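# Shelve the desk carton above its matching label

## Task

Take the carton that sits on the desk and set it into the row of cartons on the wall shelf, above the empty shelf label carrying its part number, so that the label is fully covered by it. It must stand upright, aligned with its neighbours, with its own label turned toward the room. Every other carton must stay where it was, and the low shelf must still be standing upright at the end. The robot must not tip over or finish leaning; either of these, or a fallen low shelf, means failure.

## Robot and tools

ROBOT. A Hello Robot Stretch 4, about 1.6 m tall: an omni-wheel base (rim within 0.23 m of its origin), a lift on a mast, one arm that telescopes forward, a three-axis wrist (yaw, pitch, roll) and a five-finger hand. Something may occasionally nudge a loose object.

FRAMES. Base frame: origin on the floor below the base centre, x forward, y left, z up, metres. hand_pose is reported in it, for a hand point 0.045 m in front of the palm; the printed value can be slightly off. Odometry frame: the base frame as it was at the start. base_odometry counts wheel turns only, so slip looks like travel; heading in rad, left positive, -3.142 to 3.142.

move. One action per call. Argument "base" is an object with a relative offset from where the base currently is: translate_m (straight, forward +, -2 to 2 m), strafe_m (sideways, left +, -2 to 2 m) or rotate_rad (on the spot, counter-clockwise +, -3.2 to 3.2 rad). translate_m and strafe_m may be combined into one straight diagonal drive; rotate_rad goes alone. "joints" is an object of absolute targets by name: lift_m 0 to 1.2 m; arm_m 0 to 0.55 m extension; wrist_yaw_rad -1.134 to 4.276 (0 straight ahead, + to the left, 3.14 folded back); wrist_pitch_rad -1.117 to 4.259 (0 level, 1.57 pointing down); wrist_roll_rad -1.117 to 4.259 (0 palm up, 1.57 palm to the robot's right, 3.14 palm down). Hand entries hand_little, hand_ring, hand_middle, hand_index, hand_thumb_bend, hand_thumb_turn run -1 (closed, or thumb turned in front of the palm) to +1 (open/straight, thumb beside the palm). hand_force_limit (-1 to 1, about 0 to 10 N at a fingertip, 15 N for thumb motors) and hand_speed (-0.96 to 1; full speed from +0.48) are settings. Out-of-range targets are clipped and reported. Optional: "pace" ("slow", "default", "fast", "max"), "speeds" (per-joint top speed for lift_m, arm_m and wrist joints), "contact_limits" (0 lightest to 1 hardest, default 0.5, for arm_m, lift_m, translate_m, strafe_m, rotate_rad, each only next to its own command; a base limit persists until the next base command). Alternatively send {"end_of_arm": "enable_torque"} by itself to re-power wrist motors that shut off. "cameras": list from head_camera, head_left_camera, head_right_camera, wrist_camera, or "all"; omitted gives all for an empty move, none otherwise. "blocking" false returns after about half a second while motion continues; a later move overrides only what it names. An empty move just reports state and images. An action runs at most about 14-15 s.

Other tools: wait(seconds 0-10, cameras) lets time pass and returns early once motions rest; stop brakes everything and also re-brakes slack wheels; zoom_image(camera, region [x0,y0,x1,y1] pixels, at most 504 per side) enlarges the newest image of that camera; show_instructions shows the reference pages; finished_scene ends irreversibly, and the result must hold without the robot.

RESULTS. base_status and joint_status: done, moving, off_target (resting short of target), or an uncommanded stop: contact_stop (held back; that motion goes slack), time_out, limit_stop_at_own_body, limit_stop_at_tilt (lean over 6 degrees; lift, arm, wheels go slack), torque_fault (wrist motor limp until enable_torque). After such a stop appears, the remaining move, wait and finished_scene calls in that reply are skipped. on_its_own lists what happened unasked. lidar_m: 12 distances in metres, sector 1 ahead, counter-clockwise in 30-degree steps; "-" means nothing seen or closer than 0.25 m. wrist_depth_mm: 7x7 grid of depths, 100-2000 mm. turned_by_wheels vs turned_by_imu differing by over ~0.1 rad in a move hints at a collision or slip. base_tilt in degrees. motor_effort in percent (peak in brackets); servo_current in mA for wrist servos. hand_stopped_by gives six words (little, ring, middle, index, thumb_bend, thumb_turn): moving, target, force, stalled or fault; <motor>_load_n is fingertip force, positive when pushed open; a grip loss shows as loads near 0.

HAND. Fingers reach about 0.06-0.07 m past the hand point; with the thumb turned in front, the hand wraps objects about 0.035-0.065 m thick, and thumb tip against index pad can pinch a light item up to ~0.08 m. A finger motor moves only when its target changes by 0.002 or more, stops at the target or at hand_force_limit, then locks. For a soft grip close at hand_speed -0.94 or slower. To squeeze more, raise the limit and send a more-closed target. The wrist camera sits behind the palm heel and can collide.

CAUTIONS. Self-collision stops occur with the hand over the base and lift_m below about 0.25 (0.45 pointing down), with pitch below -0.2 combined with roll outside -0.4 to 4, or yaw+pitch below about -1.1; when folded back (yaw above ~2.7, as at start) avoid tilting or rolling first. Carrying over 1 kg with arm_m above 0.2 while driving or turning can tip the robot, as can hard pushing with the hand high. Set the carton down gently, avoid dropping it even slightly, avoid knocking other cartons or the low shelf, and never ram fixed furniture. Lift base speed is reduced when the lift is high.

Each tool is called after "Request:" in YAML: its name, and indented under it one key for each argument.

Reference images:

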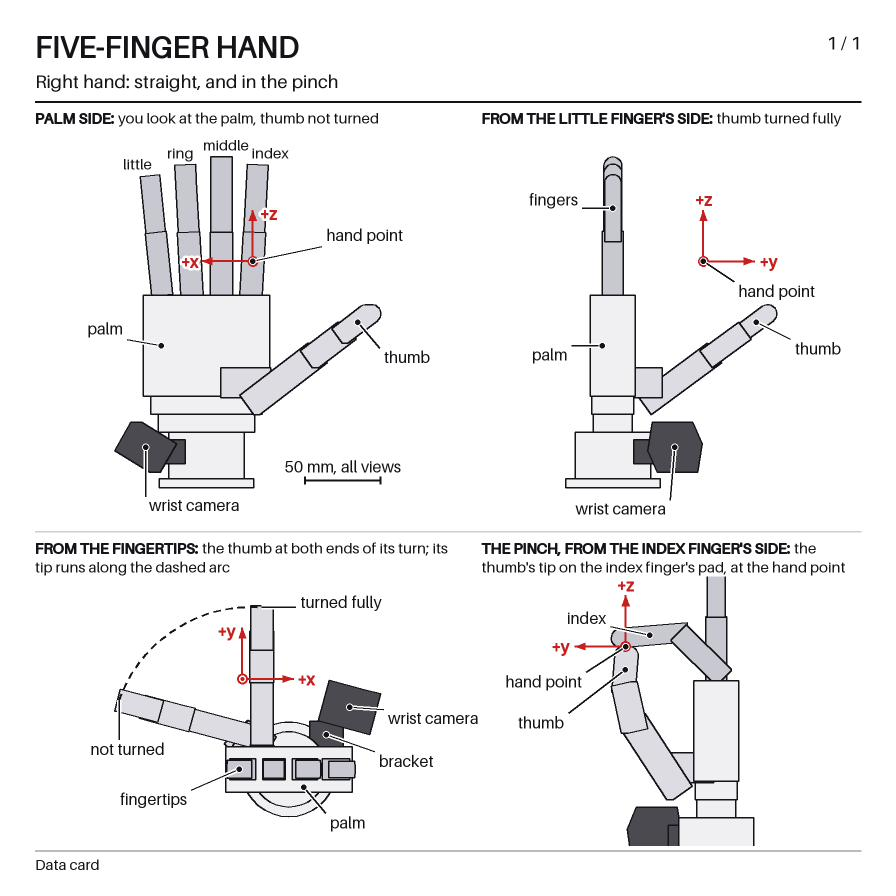

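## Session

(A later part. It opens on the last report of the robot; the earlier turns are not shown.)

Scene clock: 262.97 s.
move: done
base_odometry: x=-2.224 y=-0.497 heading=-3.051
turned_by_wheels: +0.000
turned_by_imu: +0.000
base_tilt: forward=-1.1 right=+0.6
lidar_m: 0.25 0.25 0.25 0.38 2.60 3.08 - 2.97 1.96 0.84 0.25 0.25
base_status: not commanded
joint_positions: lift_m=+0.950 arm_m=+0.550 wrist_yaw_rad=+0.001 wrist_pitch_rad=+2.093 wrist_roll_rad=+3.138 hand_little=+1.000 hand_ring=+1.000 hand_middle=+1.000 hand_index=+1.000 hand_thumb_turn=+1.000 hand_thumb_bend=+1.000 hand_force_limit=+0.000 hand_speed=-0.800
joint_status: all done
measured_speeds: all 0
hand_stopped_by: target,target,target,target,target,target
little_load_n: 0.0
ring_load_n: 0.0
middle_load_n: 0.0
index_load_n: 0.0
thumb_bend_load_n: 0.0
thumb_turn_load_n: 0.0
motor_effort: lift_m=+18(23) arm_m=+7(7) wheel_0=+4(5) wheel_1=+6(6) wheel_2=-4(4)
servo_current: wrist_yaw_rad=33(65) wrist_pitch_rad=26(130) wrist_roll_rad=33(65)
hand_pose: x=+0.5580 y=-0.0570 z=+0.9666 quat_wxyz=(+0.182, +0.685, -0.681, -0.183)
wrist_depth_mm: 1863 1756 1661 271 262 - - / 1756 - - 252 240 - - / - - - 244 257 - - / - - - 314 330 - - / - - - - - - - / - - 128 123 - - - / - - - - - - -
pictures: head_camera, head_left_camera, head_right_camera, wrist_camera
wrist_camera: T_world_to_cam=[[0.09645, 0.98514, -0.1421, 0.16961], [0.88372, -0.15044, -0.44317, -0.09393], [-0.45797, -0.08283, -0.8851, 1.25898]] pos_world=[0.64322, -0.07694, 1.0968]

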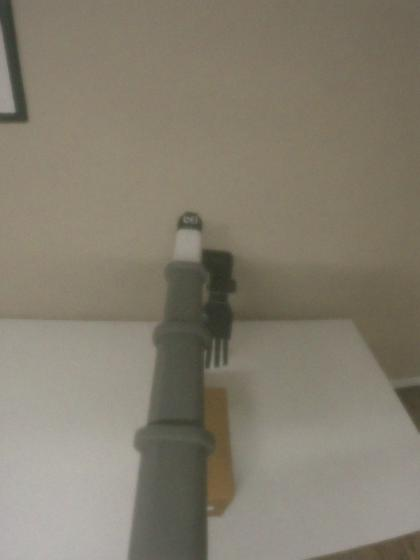

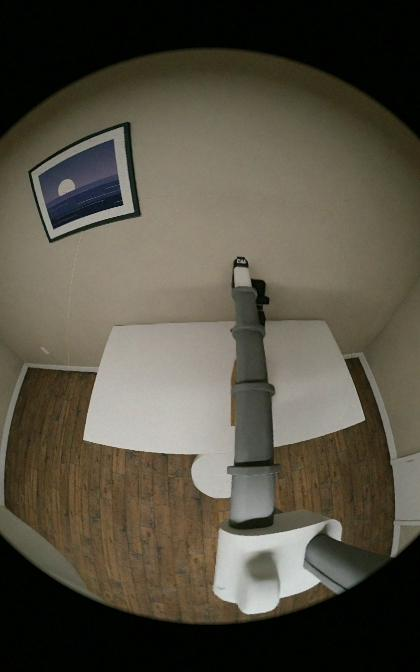

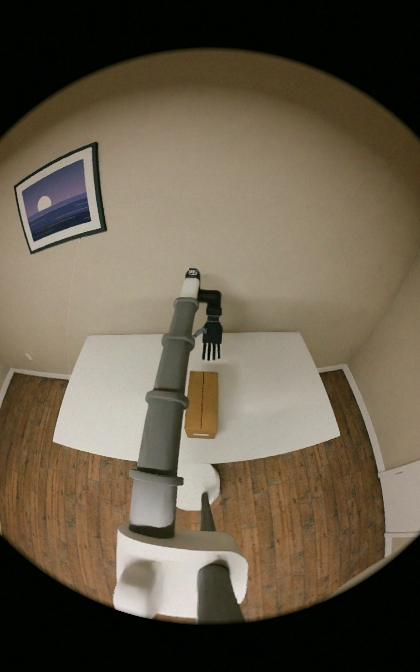

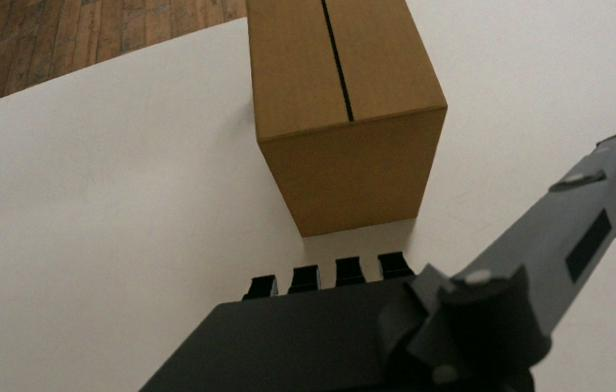

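Request:
move:
  joints: {"lift_m": 1.05}
  base: {"strafe_m": 0.3}
  cameras: ["all"]

Request:
zoom_image:
  camera: "head_camera"
  region: [200, 330, 400, 560]

Request:
zoom_image:
  camera: "head_right_camera"
  region: [180, 330, 320, 490]

Scene clock: 270.27 s.
move: done
base_odometry: x=-2.197 y=-0.796 heading=-3.051
turned_by_wheels: +0.000
turned_by_imu: +0.000
base_tilt: forward=-1.1 right=+0.7
lidar_m: 0.25 0.25 0.25 0.30 2.35 2.62 - 3.46 2.31 0.61 0.25 0.25
base_status: done
joint_positions: lift_m=+1.050 arm_m=+0.550 wrist_yaw_rad=+0.001 wrist_pitch_rad=+2.093 wrist_roll_rad=+3.138 hand_little=+1.000 hand_ring=+1.000 hand_middle=+1.000 hand_index=+1.000 hand_thumb_turn=+1.000 hand_thumb_bend=+1.000 hand_force_limit=+0.000 hand_speed=-0.800
joint_status: all done
measured_speeds: all 0
hand_stopped_by: target,target,target,target,target,target
little_load_n: 0.0
ring_load_n: 0.0
middle_load_n: 0.0
index_load_n: 0.0
thumb_bend_load_n: 0.0
thumb_turn_load_n: 0.0
motor_effort: lift_m=+24(27) arm_m=+7(7) wheel_0=-2(15) wheel_1=+4(15) wheel_2=+0(4)
servo_current: wrist_yaw_rad=26(59) wrist_pitch_rad=39(59) wrist_roll_rad=52(65)
hand_pose: x=+0.5580 y=-0.0570 z=+1.0662 quat_wxyz=(+0.182, +0.685, -0.681, -0.183)
wrist_depth_mm: 1983 1921 1808 1756 - - - / 449 449 - - - - - / 404 427 - - - - - / 370 413 - - - - - / 364 427 - - - - - / - - 128 123 - - - / - - - - - - -
pictures: head_camera, head_left_camera, head_right_camera, wrist_camera
wrist_camera: T_world_to_cam=[[0.09642, 0.98514, -0.14213, 0.18382], [0.88358, -0.15046, -0.44345, -0.04937], [-0.45825, -0.08283, -0.88496, 1.34714]] pos_world=[0.64322, -0.07694, 1.1964]

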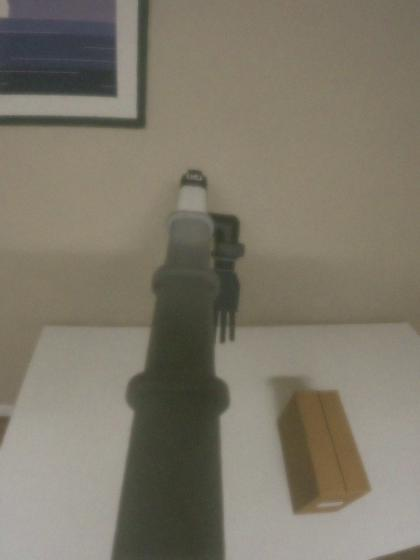

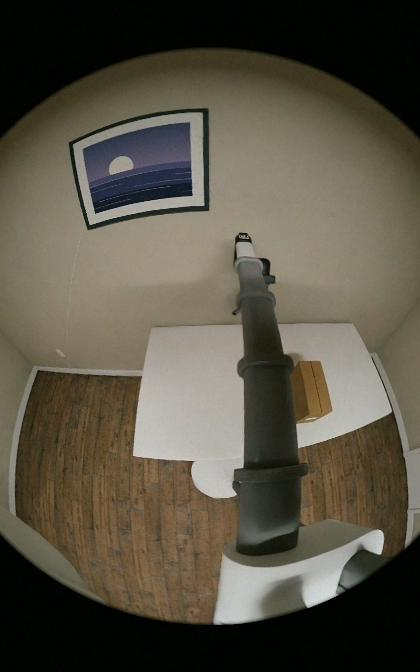

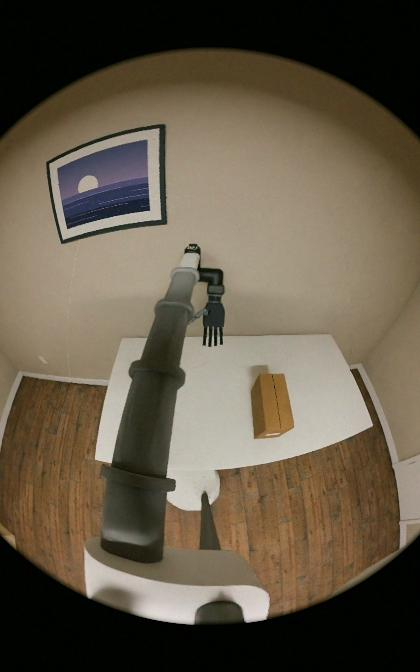

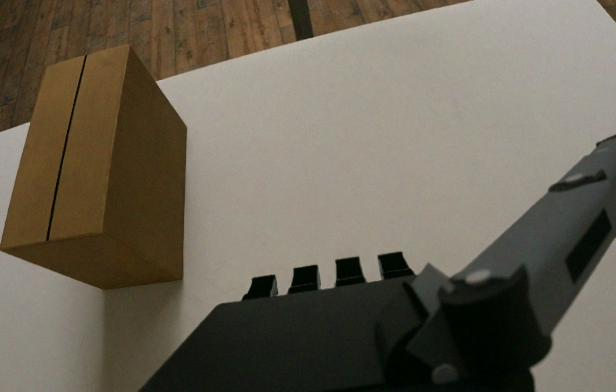

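Scaled by 2.191 from the camera's image (finer frame: 600x800).

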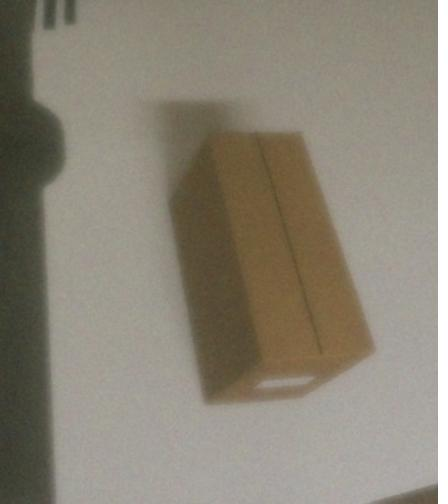

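Scaled by 3.150 from the camera's image (finer frame: 600x960).

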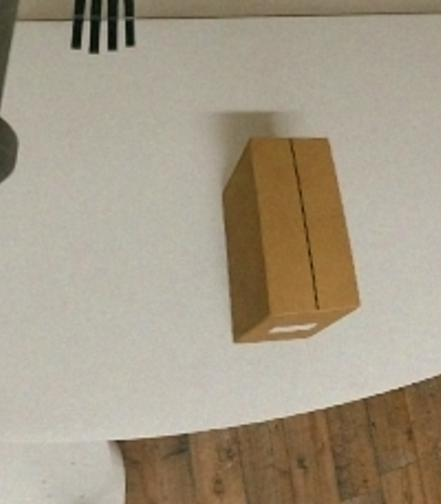

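Request:
move:
  base: {"strafe_m": -0.277}
  joints: {"wrist_pitch_rad": 1.57, "arm_m": 0.39}

Request:
move:
  joints: {"lift_m": 0.9}
  cameras: ["all"]

Scene clock: 290.40 s.
move: done
base_odometry: x=-2.222 y=-0.520 heading=-3.051
turned_by_wheels: +0.000
turned_by_imu: +0.000
base_tilt: forward=-1.1 right=+0.6
lidar_m: 0.25 0.25 0.25 0.37 2.56 2.99 - 3.01 2.02 0.82 0.25 0.25
base_status: done
joint_positions: lift_m=+1.050 arm_m=+0.390 wrist_yaw_rad=+0.001 wrist_pitch_rad=+1.572 wrist_roll_rad=+3.138 hand_little=+1.000 hand_ring=+1.000 hand_middle=+1.000 hand_index=+1.000 hand_thumb_turn=+1.000 hand_thumb_bend=+1.000 hand_force_limit=+0.000 hand_speed=-0.800
joint_status: all done
measured_speeds: all 0
hand_stopped_by: target,target,target,target,target,target
little_load_n: 0.5
ring_load_n: 0.0
middle_load_n: 0.0
index_load_n: 0.0
thumb_bend_load_n: 0.0
thumb_turn_load_n: 0.0
motor_effort: lift_m=+24(24) arm_m=-7(10) wheel_0=+4(16) wheel_1=-4(15) wheel_2=+0(2)
servo_current: wrist_yaw_rad=39(65) wrist_pitch_rad=39(72) wrist_roll_rad=59(65)
hand_pose: x=+0.5005 y=-0.0569 z=+1.0067 quat_wxyz=(+0.001, +0.709, -0.705, -0.001)
wrist_depth_mm: - - 256 253 251 - - / - - 258 255 253 - - / - - 260 257 254 - - / - - - - - - - / - - - - - - - / - - 128 123 - - - / - - - - - - -
pictures: none

Scene clock: 292.10 s.
move: done
base_odometry: x=-2.222 y=-0.520 heading=-3.051
turned_by_wheels: +0.000
turned_by_imu: +0.000
base_tilt: forward=-1.3 right=+0.7
lidar_m: 0.25 0.25 0.25 0.38 2.58 2.99 - 3.00 2.00 0.82 0.25 0.25
base_status: not commanded
joint_positions: lift_m=+0.900 arm_m=+0.390 wrist_yaw_rad=+0.001 wrist_pitch_rad=+1.572 wrist_roll_rad=+3.138 hand_little=+1.000 hand_ring=+1.000 hand_middle=+1.000 hand_index=+1.000 hand_thumb_turn=+1.000 hand_thumb_bend=+1.000 hand_force_limit=+0.000 hand_speed=-0.800
joint_status: all done
measured_speeds: all 0
hand_stopped_by: target,target,target,target,target,target
little_load_n: 0.0
ring_load_n: 0.0
middle_load_n: 0.0
index_load_n: 0.0
thumb_bend_load_n: 0.0
thumb_turn_load_n: 0.0
motor_effort: lift_m=+18(22) arm_m=-7(7) wheel_0=+3(4) wheel_1=-4(4) wheel_2=+0(1)
servo_current: wrist_yaw_rad=26(59) wrist_pitch_rad=26(46) wrist_roll_rad=39(59)
hand_pose: x=+0.5005 y=-0.0569 z=+0.8571 quat_wxyz=(+0.001, +0.709, -0.705, -0.001)
wrist_depth_mm: - 110 108 107 105 104 - / - 111 109 107 106 105 - / - 112 110 109 107 - - / - - - - - - - / - - - - - - - / - - 127 123 - - - / - - - - - - -
pictures: head_camera, head_left_camera, head_right_camera, wrist_camera
wrist_camera: T_world_to_cam=[[0.15423, 0.98521, -0.0747, 0.07272], [0.9871, -0.15035, 0.05506, -0.57044], [0.04302, -0.08223, -0.99569, 0.97986]] pos_world=[0.50971, -0.07684, 1.01248]

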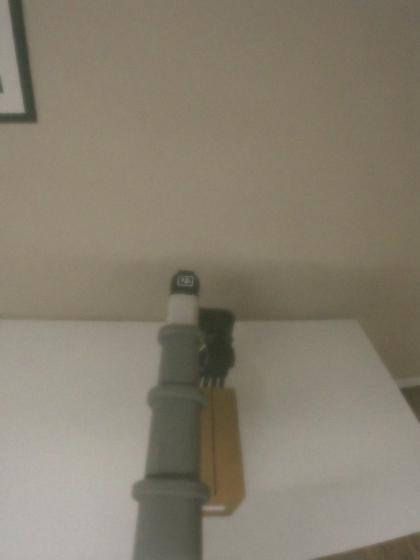

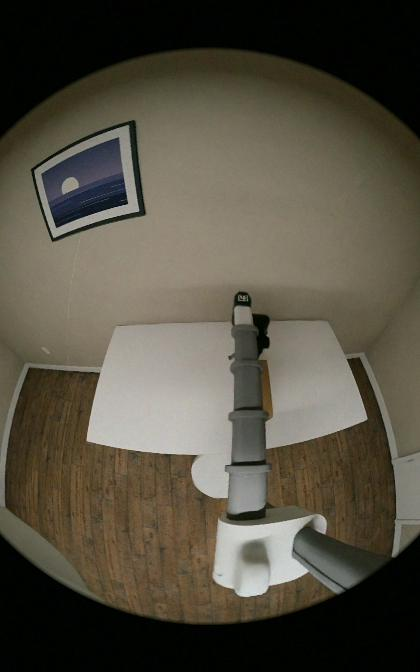

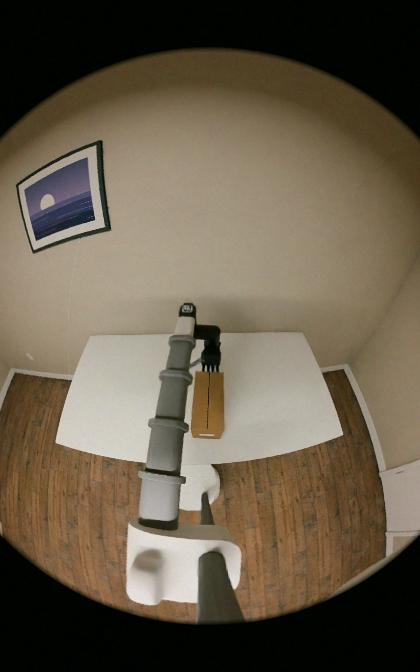

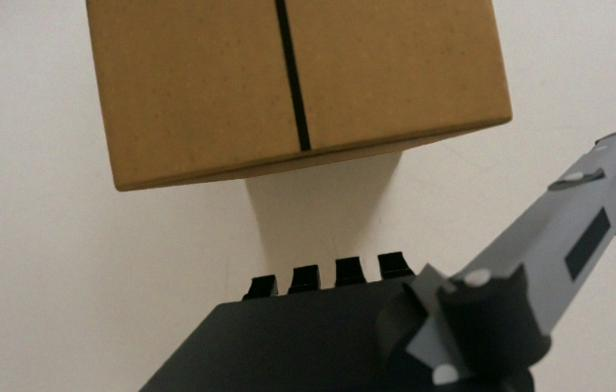

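Request:
move:
  base: {"translate_m": -0.15}
  pace: "slow"
  cameras: ["all"]

Scene clock: 296.93 s.
move: done
base_odometry: x=-2.073 y=-0.507 heading=-3.052
turned_by_wheels: -0.001
turned_by_imu: -0.001
base_tilt: forward=-1.0 right=+0.6
lidar_m: 0.25 0.28 0.35 2.63 2.50 2.97 - 3.05 2.02 1.89 0.44 0.30
base_status: done
joint_positions: lift_m=+0.900 arm_m=+0.390 wrist_yaw_rad=+0.001 wrist_pitch_rad=+1.568 wrist_roll_rad=+3.139 hand_little=+1.000 hand_ring=+1.000 hand_middle=+1.000 hand_index=+1.000 hand_thumb_turn=+1.000 hand_thumb_bend=+1.000 hand_force_limit=+0.000 hand_speed=-0.800
joint_status: not commanded
measured_speeds: all 0
hand_stopped_by: target,target,target,target,target,target
little_load_n: 0.0
ring_load_n: 0.0
middle_load_n: 0.0
index_load_n: -0.5
thumb_bend_load_n: 0.0
thumb_turn_load_n: 0.0
motor_effort: lift_m=+18(19) arm_m=-7(7) wheel_0=-5(12) wheel_1=-8(10) wheel_2=+5(11)
servo_current: wrist_yaw_rad=26(65) wrist_pitch_rad=33(59) wrist_roll_rad=59(78)
hand_pose: x=+0.5014 y=-0.0569 z=+0.8569 quat_wxyz=(-0.001, +0.709, -0.706, +0.001)
wrist_depth_mm: - 109 107 106 105 103 - / - 110 108 107 106 104 - / - 111 110 108 107 105 - / - 113 111 110 108 106 - / - 114 - 111 109 - - / - - 114 112 - - - / - - - - - - -
pictures: head_camera, head_left_camera, head_right_camera, wrist_camera
wrist_camera: T_world_to_cam=[[0.15523, 0.9851, -0.07407, 0.0715], [0.98677, -0.15107, 0.05888, -0.57448], [0.04681, -0.08223, -0.99551, 0.97755]] pos_world=[0.51002, -0.07684, 1.01229]

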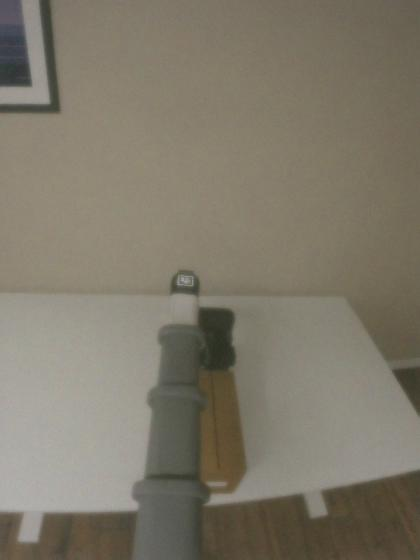

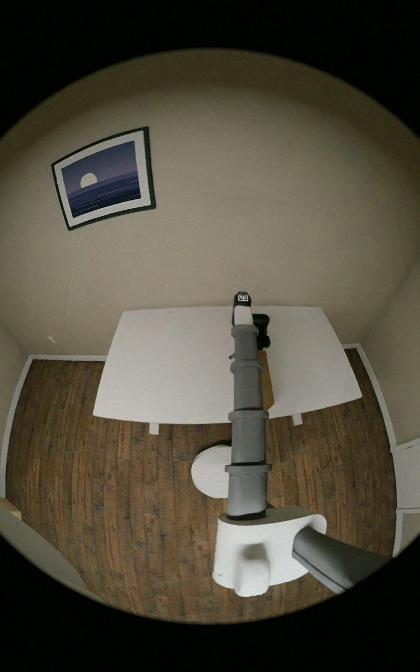

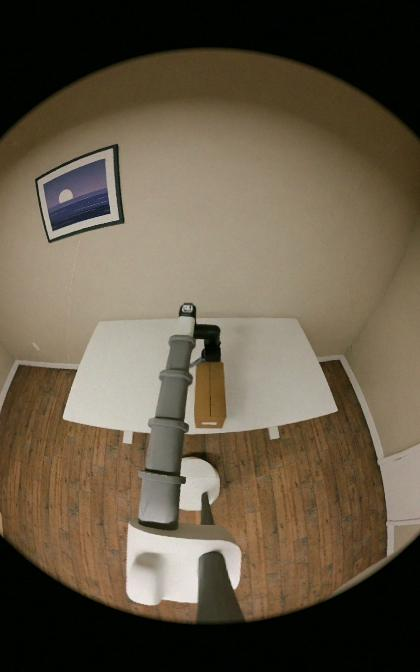

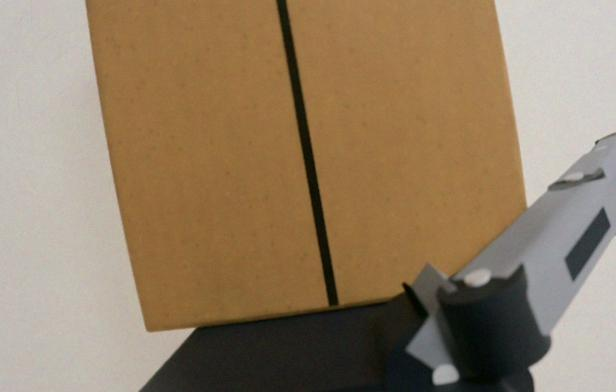

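Request:
move:
  base: {"translate_m": -0.08}
  pace: "slow"
  cameras: ["head_camera", "head_right_camera"]

Request:
zoom_image:
  camera: "head_right_camera"
  region: [130, 330, 290, 490]

Request:
zoom_image:
  camera: "head_camera"
  region: [150, 350, 300, 540]

Scene clock: 309.53 s.
move: done
base_odometry: x=-1.993 y=-0.500 heading=-3.053
turned_by_wheels: -0.001
turned_by_imu: -0.001
base_tilt: forward=-1.0 right=+0.6
lidar_m: 0.28 0.36 0.45 2.60 2.45 2.94 - 3.06 2.03 1.90 0.56 0.31
base_status: done
joint_positions: lift_m=+0.900 arm_m=+0.390 wrist_yaw_rad=+0.001 wrist_pitch_rad=+1.568 wrist_roll_rad=+3.139 hand_little=+1.000 hand_ring=+1.000 hand_middle=+1.000 hand_index=+1.000 hand_thumb_turn=+1.000 hand_thumb_bend=+1.000 hand_force_limit=+0.000 hand_speed=-0.800
joint_status: not commanded
measured_speeds: all 0
hand_stopped_by: target,target,target,target,target,target
little_load_n: 0.0
ring_load_n: 0.0
middle_load_n: 0.0
index_load_n: 0.0
thumb_bend_load_n: 0.0
thumb_turn_load_n: 0.0
motor_effort: lift_m=+18(19) arm_m=-7(7) wheel_0=-5(12) wheel_1=-8(11) wheel_2=+6(12)
servo_current: wrist_yaw_rad=20(72) wrist_pitch_rad=20(52) wrist_roll_rad=59(59)
hand_pose: x=+0.5014 y=-0.0569 z=+0.8569 quat_wxyz=(-0.001, +0.709, -0.706, +0.001)
wrist_depth_mm: 1042 109 107 105 105 103 - / - 110 108 107 105 104 - / - 111 110 108 107 105 - / - 113 111 110 108 106 - / - 114 - 111 109 - - / - - 114 112 - - - / - - - - - - -

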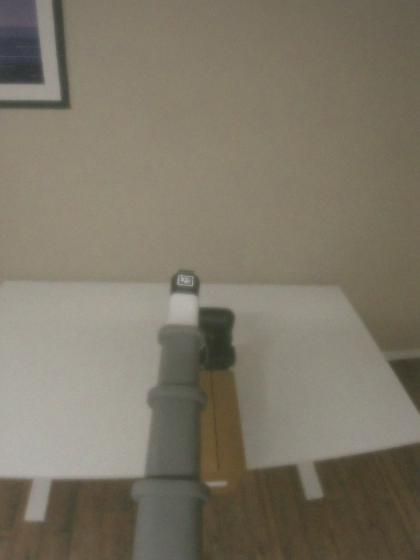

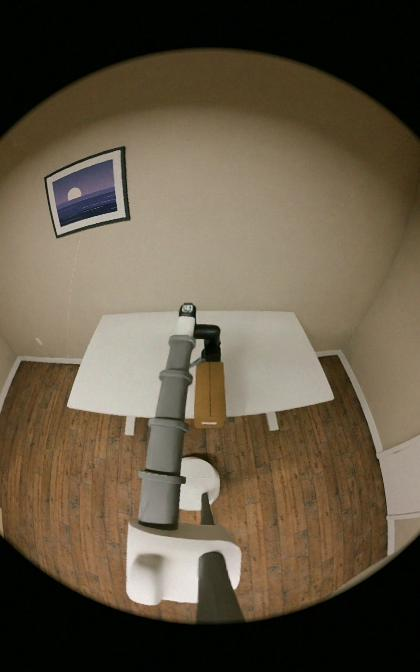

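Scaled by 3.150 from the camera's image (finer frame: 600x960).

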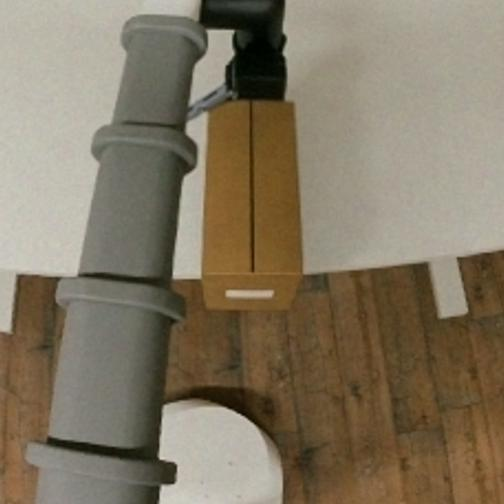

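Scaled by 2.653 from the camera's image (finer frame: 600x800).

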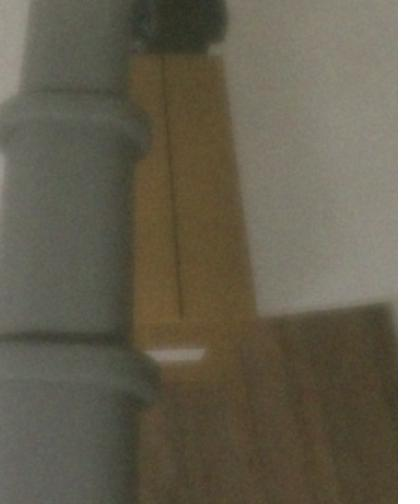

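Request:
move:
  base: {"translate_m": -0.033}
  pace: "slow"

Request:
move:
  joints: {"arm_m": 0.42}
  pace: "slow"

Request:
move:
  joints: {"lift_m": 1.1}
  cameras: ["all"]

Scene clock: 316.30 s.
move: done
base_odometry: x=-1.961 y=-0.497 heading=-3.053
turned_by_wheels: +0.000
turned_by_imu: +0.000
base_tilt: forward=-1.1 right=+0.7
lidar_m: 0.28 0.39 0.50 2.62 2.44 2.96 - 3.05 2.07 1.91 0.59 0.31
base_status: done
joint_positions: lift_m=+0.900 arm_m=+0.390 wrist_yaw_rad=+0.001 wrist_pitch_rad=+1.568 wrist_roll_rad=+3.139 hand_little=+1.000 hand_ring=+1.000 hand_middle=+1.000 hand_index=+1.000 hand_thumb_turn=+1.000 hand_thumb_bend=+1.000 hand_force_limit=+0.000 hand_speed=-0.800
joint_status: not commanded
measured_speeds: all 0
hand_stopped_by: target,target,target,target,target,target
little_load_n: 0.0
ring_load_n: 0.0
middle_load_n: 0.0
index_load_n: 0.0
thumb_bend_load_n: 0.0
thumb_turn_load_n: 0.0
motor_effort: lift_m=+18(19) arm_m=-7(7) wheel_0=-4(11) wheel_1=-7(11) wheel_2=+6(12)
servo_current: wrist_yaw_rad=52(59) wrist_pitch_rad=46(46) wrist_roll_rad=39(72)
hand_pose: x=+0.5014 y=-0.0569 z=+0.8569 quat_wxyz=(-0.001, +0.709, -0.706, +0.001)
wrist_depth_mm: 1025 108 107 105 104 - - / 1042 110 108 106 105 103 - / - 111 109 107 106 104 - / - 111 110 109 107 105 - / - 113 - 109 108 - - / - - 113 111 - - - / - - - - - - -
pictures: none

Scene clock: 317.67 s.
move: done
base_odometry: x=-1.961 y=-0.497 heading=-3.053
turned_by_wheels: +0.000
turned_by_imu: +0.000
base_tilt: forward=-1.1 right=+0.8
lidar_m: 0.29 0.39 0.49 2.61 2.43 2.95 - 3.08 2.06 1.90 0.60 0.30
base_status: not commanded
joint_positions: lift_m=+0.900 arm_m=+0.420 wrist_yaw_rad=+0.001 wrist_pitch_rad=+1.568 wrist_roll_rad=+3.139 hand_little=+1.000 hand_ring=+1.000 hand_middle=+1.000 hand_index=+1.000 hand_thumb_turn=+1.000 hand_thumb_bend=+1.000 hand_force_limit=+0.000 hand_speed=-0.800
joint_status: all done
measured_speeds: all 0
hand_stopped_by: target,target,target,target,target,target
little_load_n: 0.0
ring_load_n: 0.0
middle_load_n: 0.0
index_load_n: 0.0
thumb_bend_load_n: 0.0
thumb_turn_load_n: 0.0
motor_effort: lift_m=+18(19) arm_m=+7(10) wheel_0=-4(4) wheel_1=-7(7) wheel_2=+4(6)
servo_current: wrist_yaw_rad=39(65) wrist_pitch_rad=39(46) wrist_roll_rad=46(65)
hand_pose: x=+0.5310 y=-0.0569 z=+0.8569 quat_wxyz=(-0.001, +0.709, -0.706, +0.001)
wrist_depth_mm: 1042 109 108 106 105 103 - / - 111 109 107 106 104 - / - 112 110 108 107 105 - / - 112 111 110 108 106 - / - - - - 187 - - / - - 127 123 - - - / - - - - - - -
pictures: none

Scene clock: 319.60 s.
move: done
base_odometry: x=-1.961 y=-0.497 heading=-3.053
turned_by_wheels: +0.000
turned_by_imu: +0.000
base_tilt: forward=-1.1 right=+0.9
lidar_m: 0.28 0.36 0.50 2.62 2.44 2.94 - 3.06 2.06 1.89 0.62 0.29
base_status: not commanded
joint_positions: lift_m=+1.100 arm_m=+0.420 wrist_yaw_rad=+0.001 wrist_pitch_rad=+1.568 wrist_roll_rad=+3.139 hand_little=+1.000 hand_ring=+1.000 hand_middle=+1.000 hand_index=+1.000 hand_thumb_turn=+1.000 hand_thumb_bend=+1.000 hand_force_limit=+0.000 hand_speed=-0.800
joint_status: all done
measured_speeds: all 0
hand_stopped_by: target,target,target,target,target,target
little_load_n: 0.0
ring_load_n: 0.0
middle_load_n: 0.0
index_load_n: 0.0
thumb_bend_load_n: -0.5
thumb_turn_load_n: 0.0
motor_effort: lift_m=+24(31) arm_m=+7(7) wheel_0=-4(4) wheel_1=-7(7) wheel_2=+4(4)
servo_current: wrist_yaw_rad=26(72) wrist_pitch_rad=0(46) wrist_roll_rad=52(65)
hand_pose: x=+0.5310 y=-0.0569 z=+1.0564 quat_wxyz=(-0.001, +0.709, -0.706, +0.001)
wrist_depth_mm: 1229 1205 1205 301 298 - - / 1229 1255 1205 304 301 - - / - - - 307 304 - - / - - - 310 - - - / - - - - 187 - - / - - 127 123 - - - / - - - - - - -
pictures: head_camera, head_left_camera, head_right_camera, wrist_camera
wrist_camera: T_world_to_cam=[[0.15523, 0.9851, -0.07407, 0.0817], [0.98677, -0.15107, 0.05888, -0.61534], [0.04681, -0.08223, -0.99551, 1.17478]] pos_world=[0.53952, -0.07684, 1.21179]

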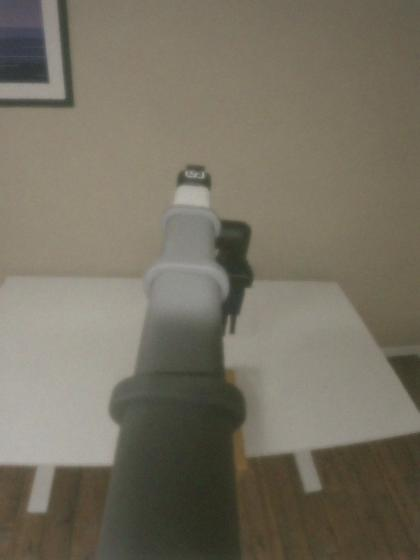

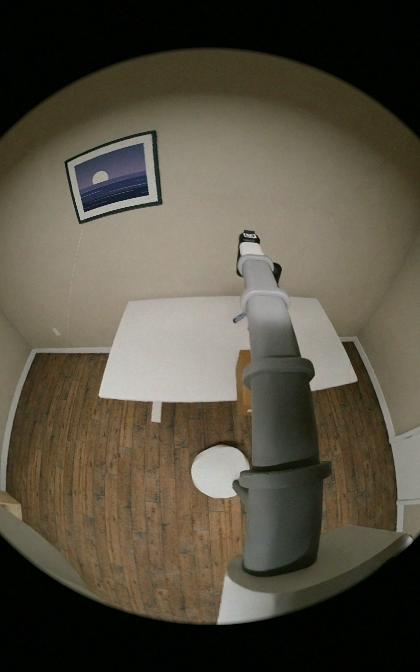

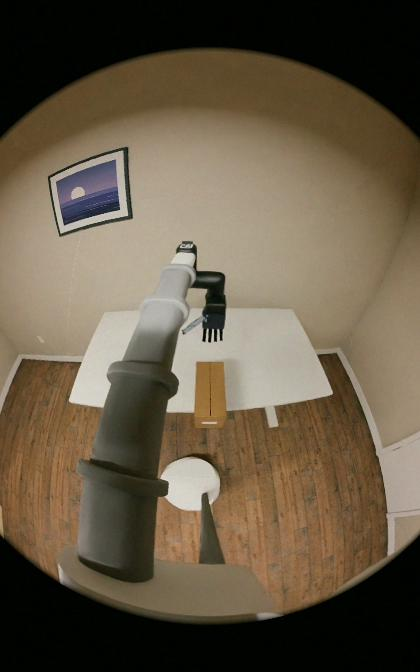

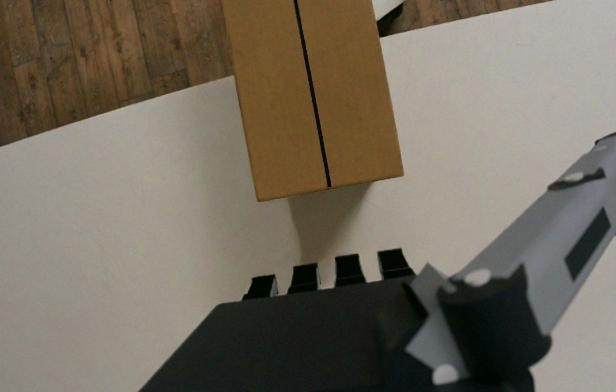

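Request:
move:
  joints: {"arm_m": 0.0}

Request:
move:
  base: {"translate_m": -0.27}

Request:
move:
  joints: {"wrist_pitch_rad": 0.0, "lift_m": 0.6}
  cameras: ["all"]

Scene clock: 359.30 s.
move: done
base_odometry: x=-1.961 y=-0.497 heading=-3.053
turned_by_wheels: +0.000
turned_by_imu: +0.000
base_tilt: forward=-1.1 right=+0.7
lidar_m: 0.28 0.37 0.50 2.62 2.43 2.94 - 3.06 2.05 1.88 0.61 0.29
base_status: not commanded
joint_positions: lift_m=+1.100 arm_m=+0.001 wrist_yaw_rad=+0.001 wrist_pitch_rad=+1.568 wrist_roll_rad=+3.139 hand_little=+1.000 hand_ring=+1.000 hand_middle=+1.000 hand_index=+1.000 hand_thumb_turn=+1.000 hand_thumb_bend=+1.000 hand_force_limit=+0.000 hand_speed=-0.800
joint_status: all done
measured_speeds: all 0
hand_stopped_by: target,target,target,target,target,target
little_load_n: 0.0
ring_load_n: 0.0
middle_load_n: 0.0
index_load_n: 0.0
thumb_bend_load_n: 0.0
thumb_turn_load_n: 0.0
motor_effort: lift_m=+24(24) arm_m=-7(10) wheel_0=-4(4) wheel_1=-7(7) wheel_2=+4(4)
servo_current: wrist_yaw_rad=33(72) wrist_pitch_rad=39(52) wrist_roll_rad=33(59)
hand_pose: x=+0.1119 y=-0.0569 z=+1.0564 quat_wxyz=(-0.001, +0.709, -0.706, +0.001)
wrist_depth_mm: 1255 1229 1182 1182 1182 1160 1138 / 1255 1229 1229 976 991 1182 1160 / 1281 1255 1229 991 991 1205 1160 / 1281 1255 1255 1229 1205 1182 - / 1308 1308 1255 1255 1205 1205 - / 1308 1308 1255 125 - - - / 1336 1281 - - - - -
pictures: none

Scene clock: 361.67 s.
move: done
base_odometry: x=-1.692 y=-0.473 heading=-3.054
turned_by_wheels: +0.000
turned_by_imu: +0.001
base_tilt: forward=-1.1 right=+0.6
lidar_m: 0.56 0.65 0.85 2.57 2.29 2.94 - 3.11 2.06 1.91 1.02 0.60
base_status: done
joint_positions: lift_m=+1.100 arm_m=+0.001 wrist_yaw_rad=+0.001 wrist_pitch_rad=+1.568 wrist_roll_rad=+3.139 hand_little=+1.000 hand_ring=+1.000 hand_middle=+1.000 hand_index=+1.000 hand_thumb_turn=+1.000 hand_thumb_bend=+1.000 hand_force_limit=+0.000 hand_speed=-0.800
joint_status: not commanded
measured_speeds: all 0
hand_stopped_by: target,target,target,target,target,target
little_load_n: 0.0
ring_load_n: 0.0
middle_load_n: 0.0
index_load_n: 0.0
thumb_bend_load_n: 0.0
thumb_turn_load_n: 0.0
motor_effort: lift_m=+24(25) arm_m=-7(7) wheel_0=-4(14) wheel_1=-5(12) wheel_2=+3(12)
servo_current: wrist_yaw_rad=46(59) wrist_pitch_rad=26(46) wrist_roll_rad=59(65)
hand_pose: x=+0.1119 y=-0.0569 z=+1.0564 quat_wxyz=(-0.001, +0.709, -0.706, +0.001)
wrist_depth_mm: 1255 1205 1205 1160 1182 1160 1160 / 1255 1229 1205 991 976 1160 1160 / 1281 1281 1229 1008 991 1182 1160 / 1281 1255 1281 1205 1205 1205 - / 1308 1281 1255 1255 1229 1205 - / 1336 1336 1281 125 - - - / 1336 1308 - - - - -
pictures: none

Scene clock: 364.63 s.
move: done
base_odometry: x=-1.692 y=-0.473 heading=-3.054
turned_by_wheels: +0.000
turned_by_imu: +0.000
base_tilt: forward=-1.2 right=+0.7
lidar_m: 0.56 0.66 0.84 2.59 2.32 2.92 - 3.12 2.08 1.90 1.04 0.58
base_status: not commanded
joint_positions: lift_m=+0.600 arm_m=+0.001 wrist_yaw_rad=+0.001 wrist_pitch_rad=+0.011 wrist_roll_rad=+3.139 hand_little=+1.000 hand_ring=+1.000 hand_middle=+1.000 hand_index=+1.000 hand_thumb_turn=+1.000 hand_thumb_bend=+1.000 hand_force_limit=+0.000 hand_speed=-0.800
joint_status: all done
measured_speeds: all 0
hand_stopped_by: target,target,target,target,target,target
little_load_n: 0.0
ring_load_n: 0.0
middle_load_n: 0.0
index_load_n: 0.0
thumb_bend_load_n: 0.0
thumb_turn_load_n: -0.5
motor_effort: lift_m=+18(25) arm_m=-7(7) wheel_0=-5(5) wheel_1=-5(5) wheel_2=+3(4)
servo_current: wrist_yaw_rad=39(72) wrist_pitch_rad=46(195) wrist_roll_rad=39(65)
hand_pose: x=+0.3924 y=-0.0565 z=+0.7157 quat_wxyz=(-0.497, +0.504, -0.502, +0.498)
wrist_depth_mm: - - - - - - - / - - - - - - - / - - - - - - - / - - - 342 336 - - / - - - 343 208 - - / - - 127 123 - - - / - - - - - - -
pictures: head_camera, head_left_camera, head_right_camera, wrist_camera
wrist_camera: T_world_to_cam=[[0.07513, 0.985, 0.15537, -0.05507], [-0.04544, -0.15226, 0.9873, -0.71797], [0.99614, -0.08123, 0.03331, -0.26666]] pos_world=[0.23715, -0.07674, 0.72629]

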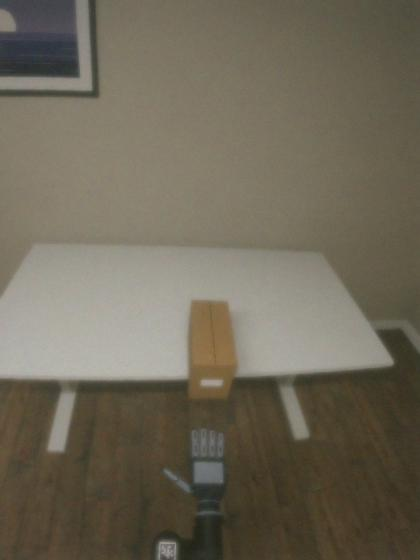

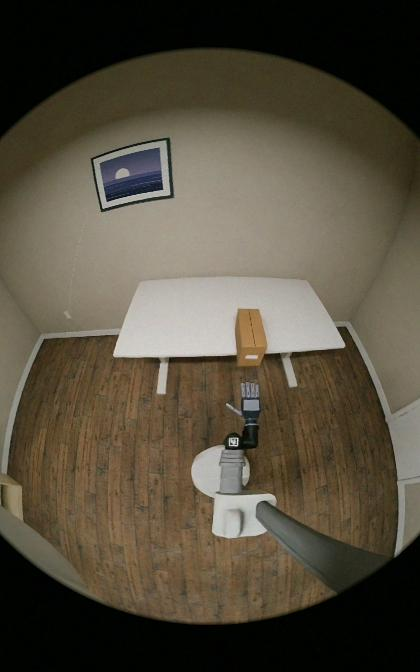

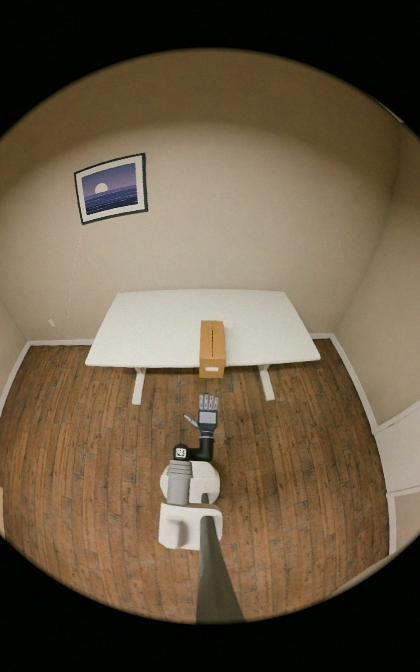

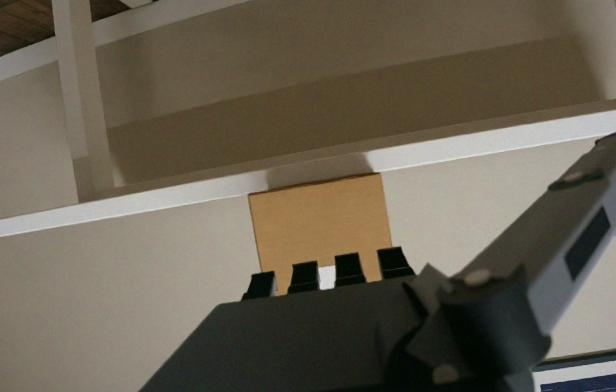

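Request:
move:
  base: {"strafe_m": -0.006}
  joints: {"lift_m": 0.45, "wrist_pitch_rad": -0.15}

Request:
move:
  joints: {"arm_m": 0.17}
  pace: "slow"
  cameras: ["all"]

Request:
zoom_image:
  camera: "head_right_camera"
  region: [140, 290, 290, 440]

Scene clock: 384.13 s.
move: done
base_odometry: x=-1.692 y=-0.467 heading=-3.054
turned_by_wheels: +0.000
turned_by_imu: -0.001
base_tilt: forward=-1.2 right=+0.6
lidar_m: 0.55 0.63 0.84 2.59 2.32 2.92 - 3.10 2.07 1.91 1.04 0.69
base_status: done
joint_positions: lift_m=+0.450 arm_m=+0.001 wrist_yaw_rad=+0.001 wrist_pitch_rad=-0.139 wrist_roll_rad=+3.139 hand_little=+1.000 hand_ring=+1.000 hand_middle=+1.000 hand_index=+1.000 hand_thumb_turn=+1.000 hand_thumb_bend=+1.000 hand_force_limit=+0.000 hand_speed=-0.800
joint_status: all done
measured_speeds: all 0
hand_stopped_by: target,target,target,target,target,target
little_load_n: 0.0
ring_load_n: 0.0
middle_load_n: 0.0
index_load_n: 0.0
thumb_bend_load_n: 0.0
thumb_turn_load_n: 0.0
motor_effort: lift_m=+18(23) arm_m=-7(7) wheel_0=+1(11) wheel_1=-1(12) wheel_2=+0(3)
servo_current: wrist_yaw_rad=52(65) wrist_pitch_rad=52(137) wrist_roll_rad=39(59)
hand_pose: x=+0.3993 y=-0.0565 z=+0.5995 quat_wxyz=(-0.533, +0.465, -0.463, +0.534)
wrist_depth_mm: - - - - - - - / - - - - - - - / - - - - - - - / - - - - - - - / - - - 407 189 - - / - - 127 123 - - - / - - - - - - -
pictures: none

Scene clock: 387.10 s.
move: done
base_odometry: x=-1.692 y=-0.467 heading=-3.054
turned_by_wheels: +0.000
turned_by_imu: +0.000
base_tilt: forward=-1.1 right=+0.6
lidar_m: 0.54 0.63 0.84 2.59 2.32 2.92 - 3.12 2.06 1.90 1.03 0.70
base_status: not commanded
joint_positions: lift_m=+0.450 arm_m=+0.170 wrist_yaw_rad=+0.001 wrist_pitch_rad=-0.139 wrist_roll_rad=+3.139 hand_little=+1.000 hand_ring=+1.000 hand_middle=+1.000 hand_index=+1.000 hand_thumb_turn=+1.000 hand_thumb_bend=+1.000 hand_force_limit=+0.000 hand_speed=-0.800
joint_status: all done
measured_speeds: all 0
hand_stopped_by: target,target,target,target,target,target
little_load_n: 0.0
ring_load_n: 0.0
middle_load_n: 0.0
index_load_n: 0.0
thumb_bend_load_n: 0.0
thumb_turn_load_n: 0.0
motor_effort: lift_m=+18(19) arm_m=+7(10) wheel_0=+1(1) wheel_1=-1(2) wheel_2=+0(0)
servo_current: wrist_yaw_rad=13(72) wrist_pitch_rad=46(72) wrist_roll_rad=46(65)
hand_pose: x=+0.5684 y=-0.0565 z=+0.5995 quat_wxyz=(-0.533, +0.465, -0.463, +0.534)
wrist_depth_mm: - - - - - - - / - - - - - - - / - - - - - - - / - - - - - - - / - - - - 189 - - / - - 128 123 - - - / - - - - - - -
pictures: head_camera, head_left_camera, head_right_camera, wrist_camera
wrist_camera: T_world_to_cam=[[0.05099, 0.98497, 0.16505, -0.04233], [-0.19271, -0.15245, 0.96934, -0.50083], [0.97993, -0.08123, 0.18204, -0.51805]] pos_world=[0.41329, -0.07674, 0.58677]

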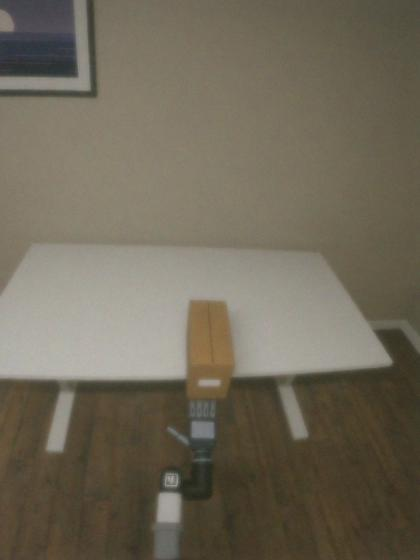

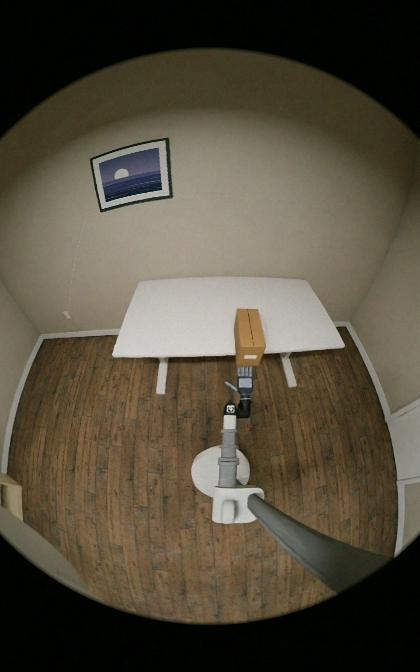

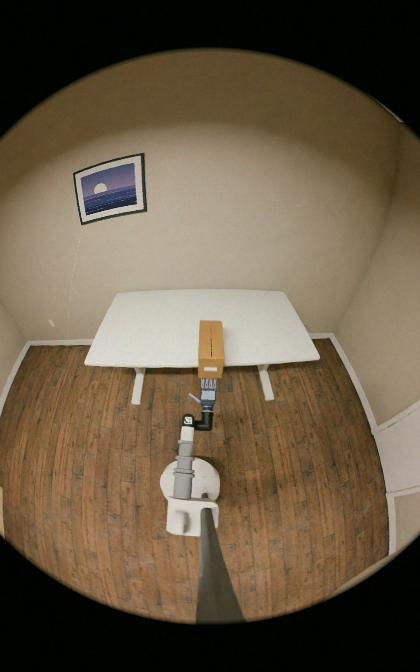

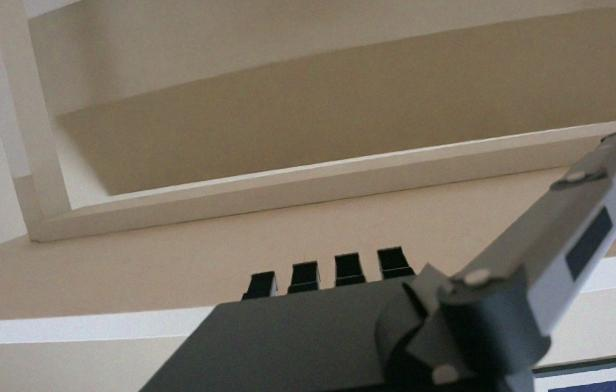

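Scaled by 3.360 from the camera's image (finer frame: 600x960).

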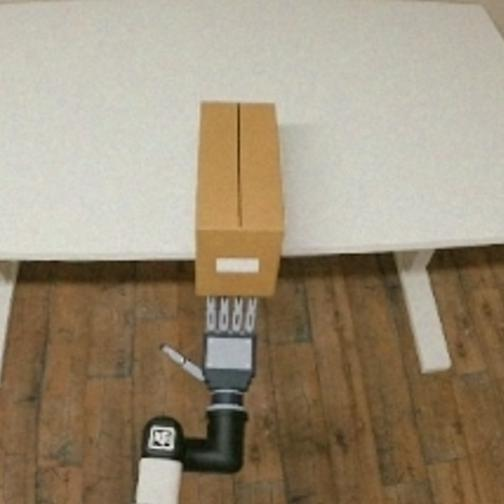

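Request:
move:
  base: {"strafe_m": -0.008}
  joints: {"arm_m": 0.19, "lift_m": 0.485}
  pace: "slow"
  cameras: ["wrist_camera", "head_right_camera"]

Request:
zoom_image:
  camera: "head_right_camera"
  region: [160, 330, 260, 430]

Scene clock: 391.70 s.
move: done
base_odometry: x=-1.693 y=-0.460 heading=-3.054
turned_by_wheels: +0.000
turned_by_imu: +0.000
base_tilt: forward=-1.1 right=+0.7
lidar_m: 0.55 0.64 0.87 2.61 2.33 2.93 - 3.10 2.05 1.90 1.04 0.66
base_status: done
joint_positions: lift_m=+0.485 arm_m=+0.190 wrist_yaw_rad=+0.001 wrist_pitch_rad=-0.139 wrist_roll_rad=+3.139 hand_little=+1.000 hand_ring=+1.000 hand_middle=+1.000 hand_index=+1.000 hand_thumb_turn=+1.000 hand_thumb_bend=+1.000 hand_force_limit=+0.000 hand_speed=-0.800
joint_status: all done
measured_speeds: all 0
hand_stopped_by: target,target,target,target,target,target
little_load_n: 0.0
ring_load_n: 0.0
middle_load_n: 0.0
index_load_n: 0.0
thumb_bend_load_n: 0.0
thumb_turn_load_n: 0.0
motor_effort: lift_m=+24(29) arm_m=+7(9) wheel_0=+5(11) wheel_1=-5(13) wheel_2=+0(2)
servo_current: wrist_yaw_rad=39(72) wrist_pitch_rad=39(65) wrist_roll_rad=39(59)
hand_pose: x=+0.5884 y=-0.0565 z=+0.6340 quat_wxyz=(-0.533, +0.465, -0.463, +0.534)
wrist_depth_mm: - - - - - - - / - - - - - - - / - - - - - - - / - - - - - - - / - - - - 189 - - / - - 127 123 - - - / - - - - - - -
pictures: head_right_camera, wrist_camera
wrist_camera: T_world_to_cam=[[0.05099, 0.98497, 0.16505, -0.04905], [-0.19271, -0.15245, 0.96934, -0.53042], [0.97993, -0.08123, 0.18204, -0.54393]] pos_world=[0.43329, -0.07674, 0.62127]

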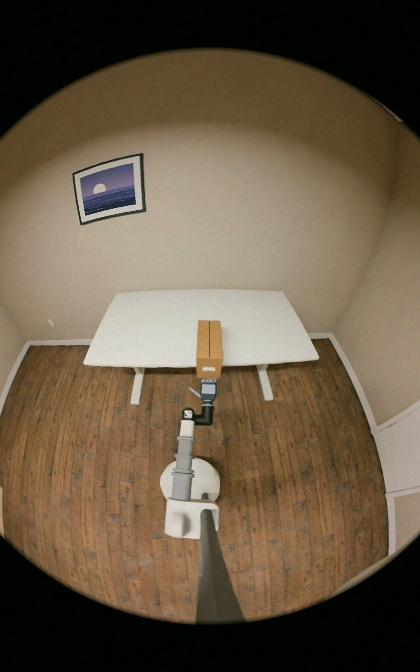

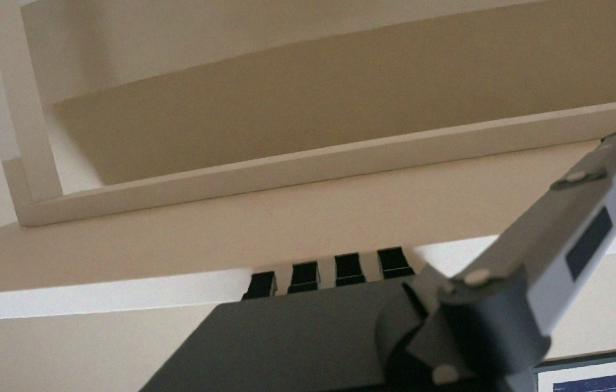

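Scaled by 5.040 from the camera's image (finer frame: 600x960).

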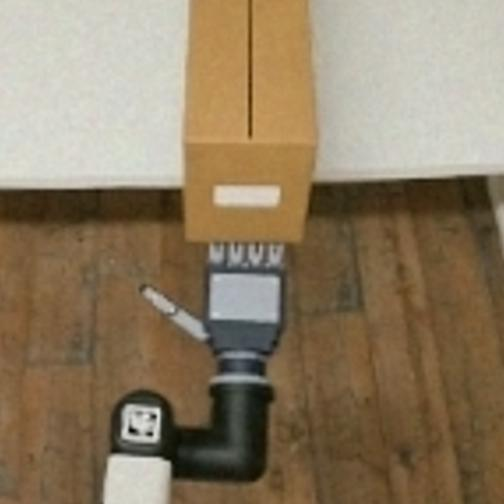

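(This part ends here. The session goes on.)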